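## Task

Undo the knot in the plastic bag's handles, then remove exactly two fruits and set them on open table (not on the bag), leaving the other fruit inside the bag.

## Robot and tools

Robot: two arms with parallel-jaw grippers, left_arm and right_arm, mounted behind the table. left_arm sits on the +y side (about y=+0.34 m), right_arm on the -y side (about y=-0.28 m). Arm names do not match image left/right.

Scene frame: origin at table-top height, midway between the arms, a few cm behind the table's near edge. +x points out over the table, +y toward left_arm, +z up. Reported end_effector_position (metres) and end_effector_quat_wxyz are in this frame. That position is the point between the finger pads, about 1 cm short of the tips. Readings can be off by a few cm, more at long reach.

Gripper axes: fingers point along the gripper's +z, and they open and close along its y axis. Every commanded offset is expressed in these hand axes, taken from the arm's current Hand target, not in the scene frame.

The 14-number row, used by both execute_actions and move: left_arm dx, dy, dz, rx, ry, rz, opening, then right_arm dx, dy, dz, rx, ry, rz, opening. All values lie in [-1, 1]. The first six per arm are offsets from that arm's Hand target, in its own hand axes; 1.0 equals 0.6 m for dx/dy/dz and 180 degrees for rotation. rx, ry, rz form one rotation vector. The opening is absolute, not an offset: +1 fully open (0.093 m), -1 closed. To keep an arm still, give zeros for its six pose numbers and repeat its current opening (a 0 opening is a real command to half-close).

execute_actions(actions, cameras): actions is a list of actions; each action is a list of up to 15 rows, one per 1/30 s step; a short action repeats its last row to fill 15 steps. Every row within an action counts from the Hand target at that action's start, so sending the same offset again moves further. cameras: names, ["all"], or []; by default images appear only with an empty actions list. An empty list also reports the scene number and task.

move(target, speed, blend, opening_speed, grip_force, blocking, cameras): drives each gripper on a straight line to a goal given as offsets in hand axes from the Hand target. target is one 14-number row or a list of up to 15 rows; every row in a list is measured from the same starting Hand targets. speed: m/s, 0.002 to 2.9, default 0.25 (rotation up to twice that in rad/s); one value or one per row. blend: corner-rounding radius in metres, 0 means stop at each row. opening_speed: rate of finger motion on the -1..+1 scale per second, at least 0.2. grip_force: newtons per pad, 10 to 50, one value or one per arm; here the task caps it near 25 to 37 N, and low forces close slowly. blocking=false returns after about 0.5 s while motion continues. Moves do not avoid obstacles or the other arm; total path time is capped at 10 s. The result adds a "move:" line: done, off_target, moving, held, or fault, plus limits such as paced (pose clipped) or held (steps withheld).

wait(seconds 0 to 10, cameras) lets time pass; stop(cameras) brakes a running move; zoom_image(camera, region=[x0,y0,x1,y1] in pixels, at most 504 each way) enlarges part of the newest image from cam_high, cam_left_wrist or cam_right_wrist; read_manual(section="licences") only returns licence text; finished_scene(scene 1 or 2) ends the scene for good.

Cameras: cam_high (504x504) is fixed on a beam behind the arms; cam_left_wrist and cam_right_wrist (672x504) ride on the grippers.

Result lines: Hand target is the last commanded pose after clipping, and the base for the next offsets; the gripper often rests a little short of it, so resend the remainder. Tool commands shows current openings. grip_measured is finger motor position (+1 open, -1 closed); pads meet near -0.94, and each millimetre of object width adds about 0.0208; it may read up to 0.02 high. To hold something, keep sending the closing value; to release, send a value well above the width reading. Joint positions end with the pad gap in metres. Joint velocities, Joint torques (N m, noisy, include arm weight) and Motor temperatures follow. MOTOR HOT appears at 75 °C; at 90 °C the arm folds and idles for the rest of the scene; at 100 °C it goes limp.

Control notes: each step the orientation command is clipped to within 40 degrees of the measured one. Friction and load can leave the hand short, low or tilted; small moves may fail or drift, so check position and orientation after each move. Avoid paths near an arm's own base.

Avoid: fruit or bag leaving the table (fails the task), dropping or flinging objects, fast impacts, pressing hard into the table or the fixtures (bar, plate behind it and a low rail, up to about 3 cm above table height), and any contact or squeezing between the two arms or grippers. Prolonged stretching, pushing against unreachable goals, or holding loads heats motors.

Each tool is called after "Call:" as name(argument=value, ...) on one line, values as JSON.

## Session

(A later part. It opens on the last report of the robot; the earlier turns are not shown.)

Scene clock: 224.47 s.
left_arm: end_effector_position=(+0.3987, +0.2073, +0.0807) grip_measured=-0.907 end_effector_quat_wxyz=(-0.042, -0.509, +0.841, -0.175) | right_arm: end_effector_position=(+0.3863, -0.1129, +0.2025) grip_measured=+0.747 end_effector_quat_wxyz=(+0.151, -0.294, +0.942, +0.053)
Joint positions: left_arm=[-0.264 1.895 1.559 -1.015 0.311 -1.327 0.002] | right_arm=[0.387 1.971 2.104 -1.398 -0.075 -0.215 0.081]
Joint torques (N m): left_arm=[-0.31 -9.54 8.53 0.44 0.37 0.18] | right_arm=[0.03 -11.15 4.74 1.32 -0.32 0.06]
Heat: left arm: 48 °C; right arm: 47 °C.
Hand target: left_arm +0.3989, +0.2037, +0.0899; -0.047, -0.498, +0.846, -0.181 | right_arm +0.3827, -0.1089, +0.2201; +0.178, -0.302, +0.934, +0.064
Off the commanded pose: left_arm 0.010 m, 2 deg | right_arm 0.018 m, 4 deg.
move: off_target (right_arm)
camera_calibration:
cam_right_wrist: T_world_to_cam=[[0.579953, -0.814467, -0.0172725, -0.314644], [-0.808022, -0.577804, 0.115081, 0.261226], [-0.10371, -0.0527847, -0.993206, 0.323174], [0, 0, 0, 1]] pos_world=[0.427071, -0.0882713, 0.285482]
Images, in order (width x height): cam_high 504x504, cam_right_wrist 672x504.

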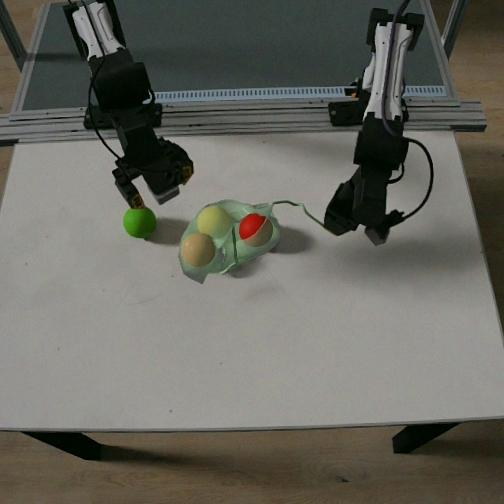

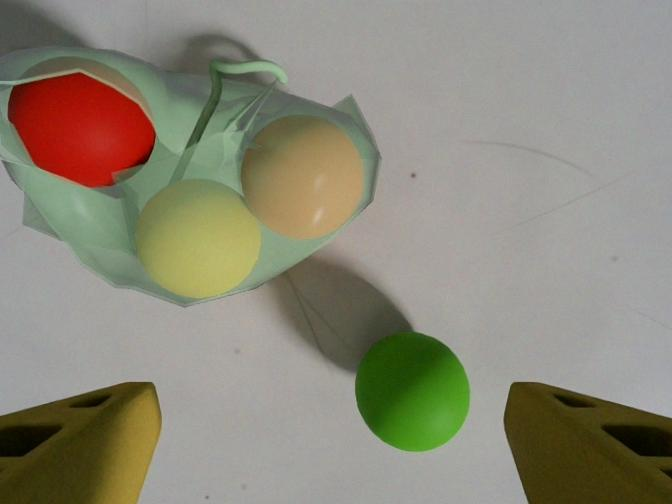

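Call:
move(target=[[-0.058,-0.007,-0.014,0,0,0,-1,0,0,0,0,0,0,0.75],[-0.058,-0.007,-0.014,0,0,0,-1,-0.098,0.233,0.06,0,0,0,0.9]], cameras=["cam_right_wrist","cam_high"], speed=0.1)

Scene clock: 229.03 s.
left_arm: end_effector_position=(+0.4180, +0.2350, +0.0803) grip_measured=-0.907 end_effector_quat_wxyz=(-0.044, -0.507, +0.843, -0.174) | right_arm: end_effector_position=(+0.3557, +0.0462, +0.2130) grip_measured=+0.897 end_effector_quat_wxyz=(+0.185, -0.307, +0.931, +0.074)
Joint positions: left_arm=[-0.182 1.962 1.655 -1.074 0.329 -1.237 0.002] | right_arm=[0.75 2.237 2.538 -1.479 0.019 0.101 0.088]
Joint torques (N m): left_arm=[-0.44 -10.13 8.59 0.35 0.4 0.17] | right_arm=[-0.03 -7.53 6.8 0.97 0.13 0.22]
Heat: left arm: 48 °C; right arm: 47 °C.
Hand target: left_arm +0.4190, +0.2336, +0.0897; -0.047, -0.498, +0.846, -0.181 | right_arm +0.3557, +0.0443, +0.2101; +0.178, -0.302, +0.934, +0.064
Off the commanded pose: left_arm 0.010 m, 1 deg | right_arm 0.004 m, 2 deg.
move: done
camera_calibration:
cam_right_wrist: T_world_to_cam=[[0.60872, -0.792783, -0.0308918, -0.175446], [-0.791932, -0.6095, 0.0367874, 0.339589], [-0.047993, 0.00207101, -0.998846, 0.317752], [0, 0, 0, 1]] pos_world=[0.390979, 0.0672308, 0.299473]
Images, in order (width x height): cam_high 504x504, cam_right_wrist 672x504.

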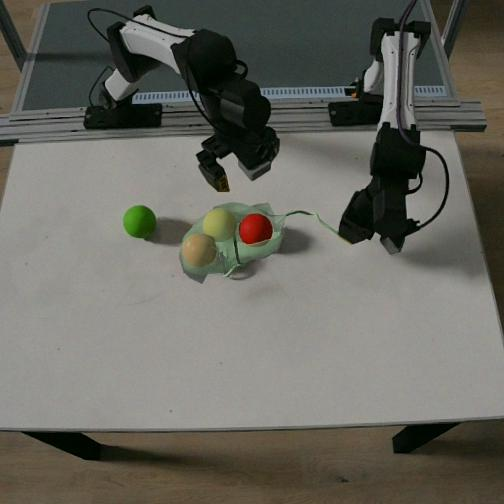

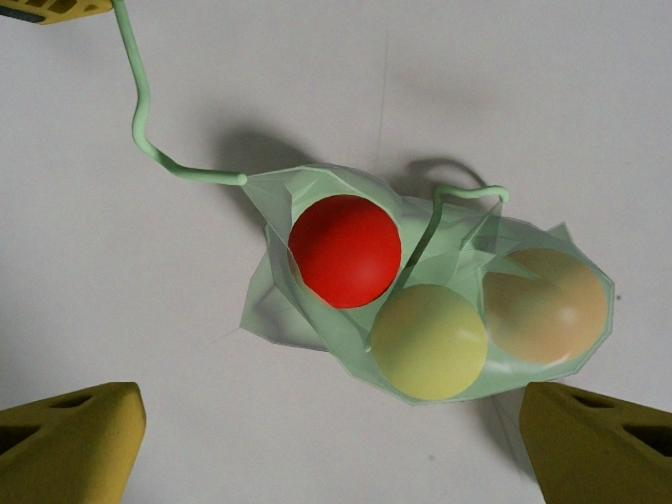

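Call:
move(target=[0,0,0,0,0,0,-1,0.003,-0.001,0.15,0,0,0,0.8], cameras=["cam_right_wrist"], speed=0.12)

Scene clock: 230.80 s.
left_arm: end_effector_position=(+0.4180, +0.2350, +0.0803) grip_measured=-0.907 end_effector_quat_wxyz=(-0.044, -0.507, +0.843, -0.174) | right_arm: end_effector_position=(+0.3763, +0.0622, +0.1313) grip_measured=+0.803 end_effector_quat_wxyz=(+0.174, -0.305, +0.934, +0.069)
Joint positions: left_arm=[-0.182 1.962 1.655 -1.074 0.329 -1.237 0.002] | right_arm=[0.746 2.237 2.198 -1.164 0.019 0.101 0.084]
Joint torques (N m): left_arm=[-0.24 -10.19 8.5 0.42 0.35 0.14] | right_arm=[-0.49 -8.91 5.09 1.49 0.09 0.17]
Heat: left arm: 48 °C; right arm: 47 °C.
Hand target: left_arm +0.4190, +0.2336, +0.0897; -0.047, -0.498, +0.846, -0.181 | right_arm +0.3812, +0.0632, +0.1259; +0.178, -0.302, +0.934, +0.064
Off the commanded pose: left_arm 0.010 m, 1 deg | right_arm 0.007 m, 1 deg.
move: done
camera_calibration:
cam_right_wrist: T_world_to_cam=[[0.604599, -0.796011, -0.0287663, -0.176347], [-0.793745, -0.605109, 0.0617357, 0.365822], [-0.066549, -0.0144923, -0.997678, 0.244897], [0, 0, 0, 1]] pos_world=[0.413286, 0.0845376, 0.216672]
Images, in order (width x height): cam_right_wrist 672x504.

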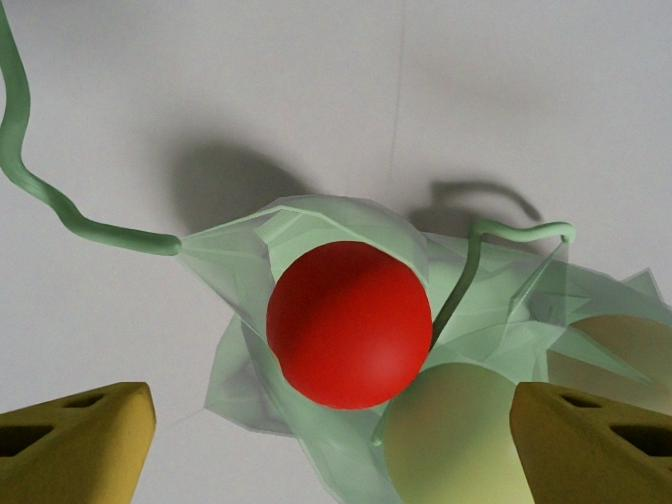

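Call:
move(target=[0,0,0,0,0,0,-1,-0.005,-0.006,0.015,0.08,-0.008,0.183,0.8], cameras=["cam_right_wrist"], speed=0.12)

Scene clock: 234.53 s.
left_arm: end_effector_position=(+0.4180, +0.2350, +0.0803) grip_measured=-0.907 end_effector_quat_wxyz=(-0.044, -0.507, +0.843, -0.174) | right_arm: end_effector_position=(+0.3902, +0.0626, +0.1209) grip_measured=+0.803 end_effector_quat_wxyz=(+0.201, -0.001, +0.980, +0.011)
Joint positions: left_arm=[-0.182 1.962 1.655 -1.074 0.329 -1.237 0.002] | right_arm=[0.808 2.396 2.429 -1.307 0.274 0.755 0.084]
Joint torques (N m): left_arm=[-0.38 -10.14 8.47 0.4 0.4 0.16] | right_arm=[0.55 -8.72 7.41 0.76 0.35 0.22]
Heat: left arm: 48 °C; right arm: 47 °C.
Hand target: left_arm +0.4190, +0.2336, +0.0897; -0.047, -0.498, +0.846, -0.181 | right_arm +0.3882, +0.0639, +0.1186; +0.200, +0.000, +0.980, -0.001
Off the commanded pose: left_arm 0.010 m, 1 deg | right_arm 0.003 m, 1 deg.
move: done
camera_calibration:
cam_right_wrist: T_world_to_cam=[[0.0198302, -0.99946, -0.0262072, 0.0557672], [-0.999261, -0.0206762, 0.0324133, 0.424909], [-0.0329376, 0.0255451, -0.999131, 0.219985], [0, 0, 0, 1]] pos_world=[0.430735, 0.058903, 0.207483]
Images, in order (width x height): cam_right_wrist 672x504.

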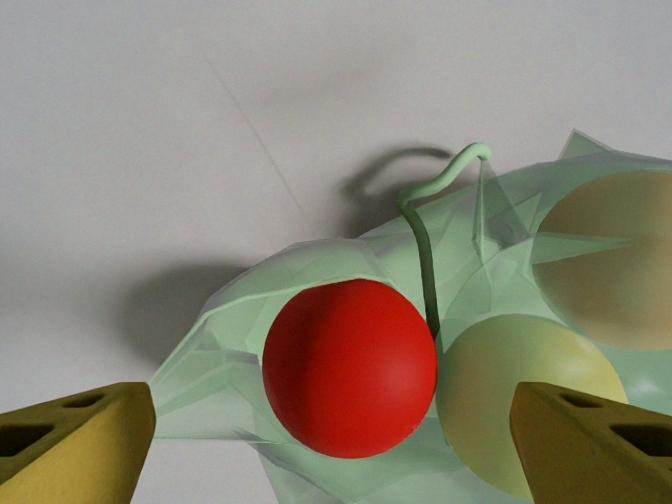

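Call:
move(target=[[0,0,0,0,0,0,-1,0.015,-0.01,0.035,0,0,0,0.62],[0,0,0,0,0,0,-1,0.03,-0.01,0.071,0,0,0,0.62]], cameras=["cam_right_wrist"], speed=0.08)

Scene clock: 237.43 s.
left_arm: end_effector_position=(+0.4180, +0.2350, +0.0803) grip_measured=-0.907 end_effector_quat_wxyz=(-0.044, -0.507, +0.843, -0.174) | right_arm: end_effector_position=(+0.3844, +0.0556, +0.0450) grip_measured=+0.622 end_effector_quat_wxyz=(+0.174, -0.007, +0.984, -0.020)
Joint positions: left_arm=[-0.182 1.962 1.655 -1.074 0.329 -1.237 0.002] | right_arm=[0.808 2.396 2.144 -1.104 0.279 0.755 0.075]
Joint torques (N m): left_arm=[-0.42 -10.14 8.57 0.36 0.4 0.18] | right_arm=[-0.47 -14.94 4.92 1.09 0.27 0.16]
Heat: left arm: 48 °C; right arm: 49 °C.
Hand target: left_arm +0.4190, +0.2336, +0.0897; -0.047, -0.498, +0.846, -0.181 | right_arm +0.3883, +0.0578, +0.0723; +0.200, +0.000, +0.980, -0.001
Off the commanded pose: left_arm 0.010 m, 1 deg | right_arm 0.028 m, 4 deg.
move: off_target (right_arm)
camera_calibration:
cam_right_wrist: T_world_to_cam=[[0.0189037, -0.999182, 0.0357436, 0.0445685], [-0.996044, -0.0157156, 0.0874598, 0.417372], [-0.0868265, -0.0372555, -0.995527, 0.168142], [0, 0, 0, 1]] pos_world=[0.429478, 0.0573555, 0.129293]
Images, in order (width x height): cam_right_wrist 672x504.

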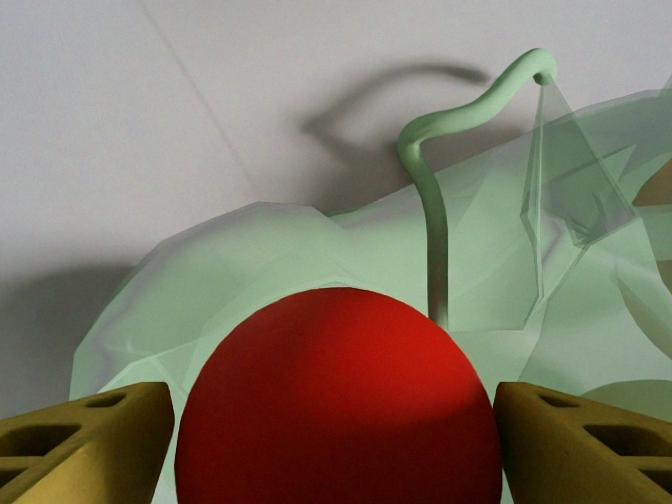

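Call:
move(target=[0,0,0,0,0,0,-1,0,0,0,0,0,0,-0.02], opening_speed=0.4)

Call:
move(target=[0,0,0,0,0,0,-1,-0.03,0,-0.17,0,0,0,-0.05], speed=0.08, cameras=["all"])

Scene clock: 239.63 s.
left_arm: end_effector_position=(+0.4180, +0.2350, +0.0803) grip_measured=-0.907 end_effector_quat_wxyz=(-0.044, -0.507, +0.843, -0.174) | right_arm: end_effector_position=(+0.3845, +0.0558, +0.0450) grip_measured=+0.283 end_effector_quat_wxyz=(+0.175, -0.007, +0.984, -0.020)
Joint positions: left_arm=[-0.182 1.962 1.655 -1.074 0.329 -1.237 0.002] | right_arm=[0.808 2.396 2.144 -1.103 0.279 0.755 0.059]
Joint torques (N m): left_arm=[-0.42 -10.07 8.47 0.38 0.37 0.2] | right_arm=[-0.34 -14.83 4.83 1.04 0.24 0.15]
Heat: left arm: 48 °C; right arm: 50 °C.
Hand target: left_arm +0.4190, +0.2336, +0.0897; -0.047, -0.498, +0.846, -0.181 | right_arm +0.3883, +0.0578, +0.0723; +0.200, +0.000, +0.980, -0.001
Off the commanded pose: left_arm 0.010 m, 1 deg | right_arm 0.028 m, 4 deg.
move: off_target (right_arm)

Scene clock: 242.00 s.
left_arm: end_effector_position=(+0.4180, +0.2350, +0.0803) grip_measured=-0.907 end_effector_quat_wxyz=(-0.044, -0.507, +0.843, -0.174) | right_arm: end_effector_position=(+0.3673, +0.0581, +0.1751) grip_measured=+0.283 end_effector_quat_wxyz=(+0.206, -0.002, +0.978, +0.016)
Joint positions: left_arm=[-0.182 1.962 1.655 -1.074 0.329 -1.237 0.002] | right_arm=[0.838 2.404 2.673 -1.536 0.282 0.779 0.059]
Joint torques (N m): left_arm=[-0.42 -10.14 8.43 0.42 0.4 0.16] | right_arm=[0.62 -8.76 6.24 0.77 0.34 0.23]
Heat: left arm: 49 °C; right arm: 50 °C.
Hand target: left_arm +0.4190, +0.2336, +0.0897; -0.047, -0.498, +0.846, -0.181 | right_arm +0.3649, +0.0581, +0.1732; +0.200, +0.000, +0.980, -0.001
Off the commanded pose: left_arm 0.010 m, 1 deg | right_arm 0.003 m, 2 deg.
joint sent to its limit (right arm) — joint 4 (wrist pitch), lower limit. The joint targets are off in position, not in orientation.
move: done
camera_calibration:
cam_left_wrist: T_world_to_cam=[[0.872085, -0.427851, 0.237513, -0.28029], [-0.472046, -0.607563, 0.63878, 0.322997], [-0.128999, -0.669187, -0.731811, 0.35214], [0, 0, 0, 1]] pos_world=[0.442332, 0.311966, 0.117949]
cam_right_wrist: T_world_to_cam=[[0.0243804, -0.999076, -0.0354017, 0.0532008], [-0.999434, -0.0251799, 0.0223134, 0.402315], [-0.0231842, 0.0348376, -0.999124, 0.269396], [0, 0, 0, 1]] pos_world=[0.407036, 0.0538967, 0.262066]

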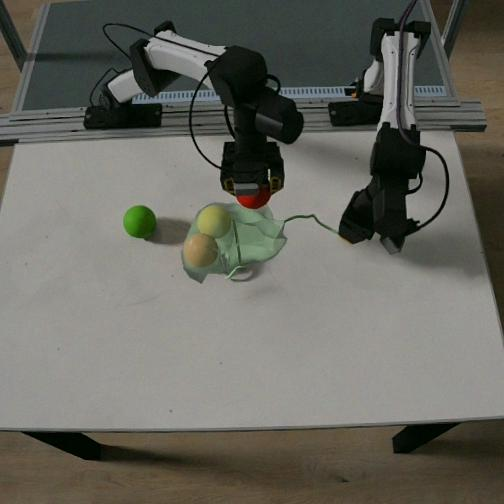

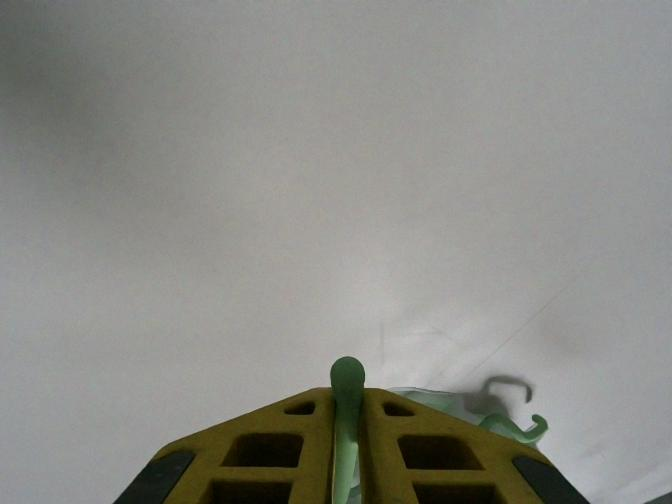

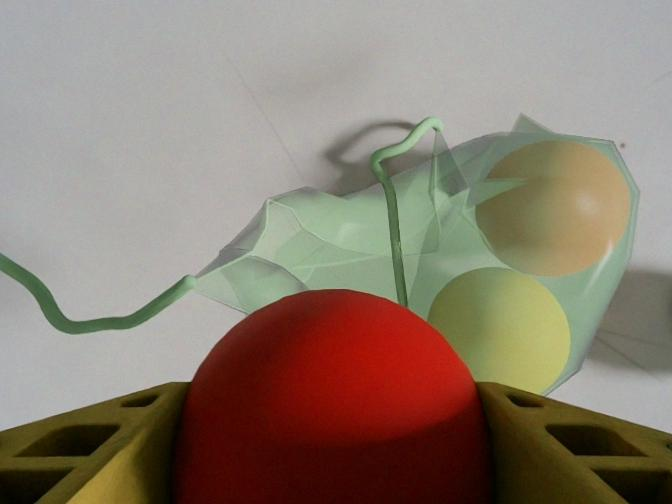

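Call:
move(target=[[0,0,0,0,0,0,-1,0.126,-0.333,-0.108,0,0,0,-0.05],[0,0,0,0,0,0,-1,0.217,-0.333,0.107,0,0,0,-0.05]], speed=0.15, cameras=["cam_high"])

Call:
move(target=[0,0,0,0,0,0,-1,0.0065,0,0.0155,0,0,0,-0.05], speed=0.03)

Call:
move(target=[0,0,0,0,0,0,-1,0.005,0,0.0125,0,0,0,-0.05], speed=0.03, cameras=["cam_right_wrist"])

Scene clock: 246.10 s.
left_arm: end_effector_position=(+0.4180, +0.2350, +0.0803) grip_measured=-0.907 end_effector_quat_wxyz=(-0.044, -0.507, +0.843, -0.174) | right_arm: end_effector_position=(+0.2682, -0.1466, +0.0640) grip_measured=+0.283 end_effector_quat_wxyz=(+0.199, +0.005, +0.980, -0.013)
Joint positions: left_arm=[-0.182 1.962 1.655 -1.074 0.329 -1.237 0.002] | right_arm=[0.598 1.456 0.934 -0.732 0.245 0.559 0.059]
Joint torques (N m): left_arm=[-0.46 -10.13 8.44 0.4 0.4 0.2] | right_arm=[-0.57 -4.11 5.3 1.34 -0.11 -0.03]
Heat: left arm: 49 °C; right arm: 50 °C.
Hand target: left_arm +0.4190, +0.2336, +0.0897; -0.047, -0.498, +0.846, -0.181 | right_arm +0.2703, -0.1420, +0.0635; +0.200, +0.000, +0.980, -0.001
Off the commanded pose: left_arm 0.010 m, 1 deg | right_arm 0.005 m, 1 deg.
move: done
Images, in order (width x height): cam_high 504x504.

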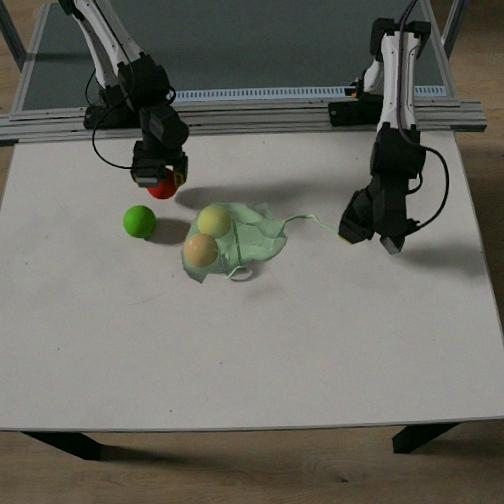

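Scene clock: 247.20 s.
left_arm: end_effector_position=(+0.4180, +0.2350, +0.0803) grip_measured=-0.907 end_effector_quat_wxyz=(-0.044, -0.507, +0.843, -0.174) | right_arm: end_effector_position=(+0.2686, -0.1462, +0.0575) grip_measured=+0.283 end_effector_quat_wxyz=(+0.203, +0.006, +0.979, -0.009)
Joint positions: left_arm=[-0.182 1.962 1.655 -1.074 0.329 -1.237 0.002] | right_arm=[0.598 1.456 0.903 -0.689 0.245 0.559 0.059]
Joint torques (N m): left_arm=[-0.34 -10.24 8.64 0.4 0.37 0.19] | right_arm=[-0.57 -3.21 5.14 1.41 -0.11 0.05]
Heat: left arm: 49 °C; right arm: 49 °C.
Hand target: left_arm +0.4190, +0.2336, +0.0897; -0.047, -0.498, +0.846, -0.181 | right_arm +0.2703, -0.1420, +0.0534; +0.200, +0.000, +0.980, -0.001
Off the commanded pose: left_arm 0.010 m, 1 deg | right_arm 0.006 m, 1 deg.
move: done

Scene clock: 248.27 s.
left_arm: end_effector_position=(+0.4180, +0.2350, +0.0803) grip_measured=-0.907 end_effector_quat_wxyz=(-0.044, -0.507, +0.843, -0.174) | right_arm: end_effector_position=(+0.2687, -0.1460, +0.0481) grip_measured=+0.283 end_effector_quat_wxyz=(+0.202, +0.005, +0.979, -0.011)
Joint positions: left_arm=[-0.182 1.962 1.655 -1.074 0.329 -1.237 0.002] | right_arm=[0.598 1.473 0.88 -0.654 0.245 0.558 0.059]
Joint torques (N m): left_arm=[-0.42 -10.18 8.58 0.42 0.4 0.18] | right_arm=[-0.73 -3.52 5.12 1.39 -0.09 -0.01]
Heat: left arm: 49 °C; right arm: 49 °C.
Hand target: left_arm +0.4190, +0.2336, +0.0897; -0.047, -0.498, +0.846, -0.181 | right_arm +0.2705, -0.1421, +0.0453; +0.200, +0.000, +0.980, -0.001
Off the commanded pose: left_arm 0.010 m, 1 deg | right_arm 0.005 m, 1 deg.
move: done
camera_calibration:
cam_right_wrist: T_world_to_cam=[[-0.000555148, -0.99992, 0.0126588, -0.148593], [-0.999509, 0.000951384, 0.0313168, 0.304858], [-0.0313263, -0.0126352, -0.999429, 0.142608], [0, 0, 0, 1]] pos_world=[0.309093, -0.147069, 0.13486]
Images, in order (width x height): cam_right_wrist 672x504.

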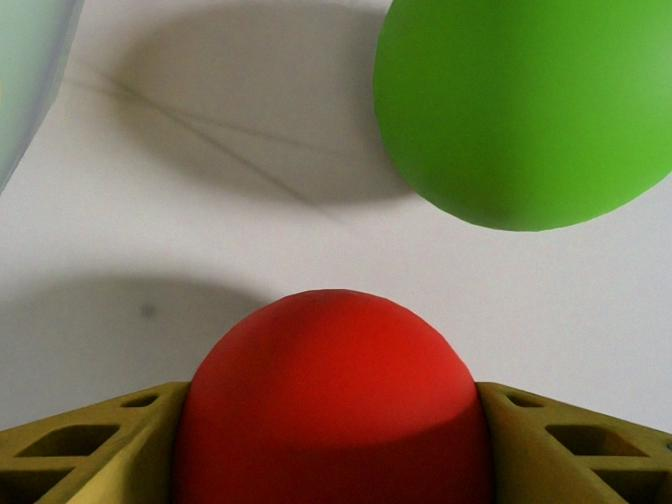

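Call:
move(target=[0,0,0,0,0,0,-1,0.005,0,0.012,0,0,0,-0.05], speed=0.03)

Call:
move(target=[0,0,0,0,0,0,-1,0.005,0,0.012,0,0,0,-0.05], speed=0.03)

Call:
zoom_image(camera="cam_right_wrist", region=[0, 200, 504, 504])

Scene clock: 249.40 s.
left_arm: end_effector_position=(+0.4180, +0.2350, +0.0803) grip_measured=-0.907 end_effector_quat_wxyz=(-0.044, -0.507, +0.843, -0.174) | right_arm: end_effector_position=(+0.2698, -0.1459, +0.0441) grip_measured=+0.283 end_effector_quat_wxyz=(+0.205, +0.005, +0.979, -0.009)
Joint positions: left_arm=[-0.182 1.962 1.655 -1.074 0.329 -1.237 0.002] | right_arm=[0.597 1.477 0.865 -0.627 0.245 0.557 0.059]
Joint torques (N m): left_arm=[-0.36 -10.13 8.54 0.4 0.37 0.14] | right_arm=[-0.36 -3.1 4.46 1.49 -0.08 0.03]
Heat: left arm: 49 °C; right arm: 49 °C.
Hand target: left_arm +0.4190, +0.2336, +0.0897; -0.047, -0.498, +0.846, -0.181 | right_arm +0.2706, -0.1421, +0.0375; +0.200, +0.000, +0.980, -0.001
Off the commanded pose: left_arm 0.010 m, 1 deg | right_arm 0.008 m, 1 deg.
move: done

Scene clock: 250.40 s.
left_arm: end_effector_position=(+0.4180, +0.2350, +0.0803) grip_measured=-0.907 end_effector_quat_wxyz=(-0.044, -0.507, +0.843, -0.174) | right_arm: end_effector_position=(+0.2714, -0.1448, +0.0426) grip_measured=+0.283 end_effector_quat_wxyz=(+0.210, +0.005, +0.978, -0.006)
Joint positions: left_arm=[-0.182 1.962 1.655 -1.074 0.329 -1.237 0.002] | right_arm=[0.597 1.477 0.854 -0.603 0.245 0.554 0.059]
Joint torques (N m): left_arm=[-0.4 -10.11 8.47 0.41 0.4 0.15] | right_arm=[-0.65 -2.17 3.77 1.62 -0.11 0.07]
Heat: left arm: 49 °C; right arm: 48 °C.
Hand target: left_arm +0.4190, +0.2336, +0.0897; -0.047, -0.498, +0.846, -0.181 | right_arm +0.2706, -0.1421, +0.0297; +0.200, +0.000, +0.980, -0.001
Off the commanded pose: left_arm 0.010 m, 1 deg | right_arm 0.013 m, 1 deg.
move: off_target (right_arm)

Scaled by 1.000.
This view is cut from an older image: the scene may have changed since it was taken.

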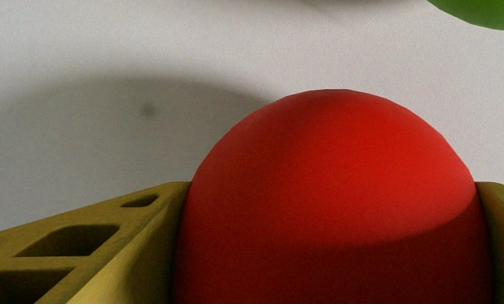

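Call:
move(target=[[0,0,0.07,0,0,0,-1,-0.005,0,-0.014,0,0,0,-0.05],[0,0,0.07,0,0,0,-0.3,-0.005,0,-0.014,0,0,0,0.6],[0,0,-0.1,0,0,0,-0.3,-0.1,0,-0.23,0,0,0,0.6]], opening_speed=0.4, speed=0.08, cameras=["cam_high","cam_right_wrist"])

Call:
zoom_image(camera="cam_high", region=[80, 130, 360, 310])

Scene clock: 257.53 s.
left_arm: end_effector_position=(+0.4144, +0.2535, +0.1171) grip_measured=-0.302 end_effector_quat_wxyz=(-0.064, -0.508, +0.844, -0.160) | right_arm: end_effector_position=(+0.2746, -0.1433, +0.1714) grip_measured=+0.597 end_effector_quat_wxyz=(+0.202, +0.004, +0.979, -0.011)
Joint positions: left_arm=[-0.135 1.99 1.846 -1.305 0.338 -1.18 0.031] | right_arm=[0.597 1.451 1.357 -1.152 0.245 0.554 0.074]
Joint torques (N m): left_arm=[0.13 -15.12 8.28 0.25 0.39 0.17] | right_arm=[-0.39 -4.98 7.65 0.81 -0.1 0.06]
Heat: left arm: 49 °C; right arm: 47 °C.
Hand target: left_arm +0.4130, +0.2548, +0.1456; -0.047, -0.498, +0.847, -0.181 | right_arm +0.2717, -0.1417, +0.1802; +0.200, +0.000, +0.980, -0.001
Off the commanded pose: left_arm 0.028 m, 3 deg | right_arm 0.009 m, 1 deg.
move: off_target (left_arm)
camera_calibration:
cam_right_wrist: T_world_to_cam=[[0.00187214, -0.999905, 0.0136852, -0.148277], [-0.999516, -0.00144612, 0.0310737, 0.306515], [-0.0310509, -0.0137367, -0.999423, 0.265811], [0, 0, 0, 1]] pos_world=[0.314898, -0.144168, 0.258162]
Images, in order (width x height): cam_high 504x504, cam_right_wrist 672x504.

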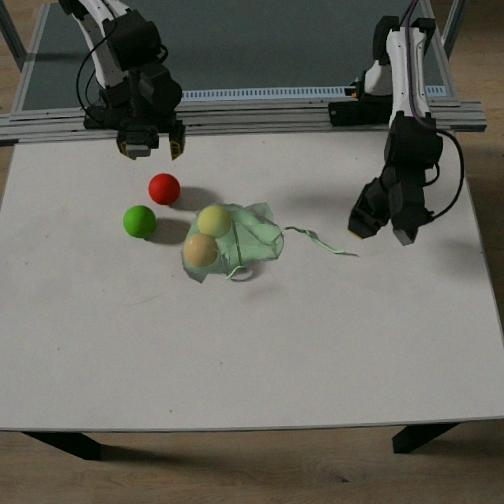

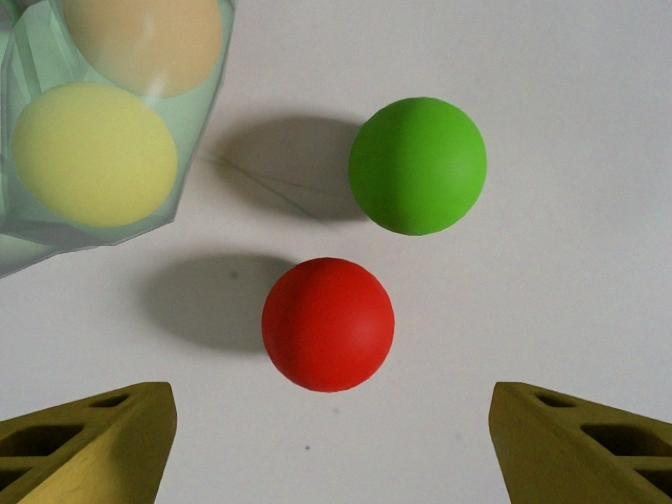

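Scaled by 1.800 from the camera's 504x504 image, which has a finer 720x720 frame.

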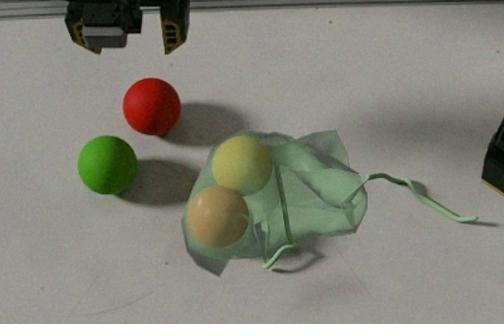

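Done.

Call:
finished_scene(scene=1)

The scene is finished: the task was done.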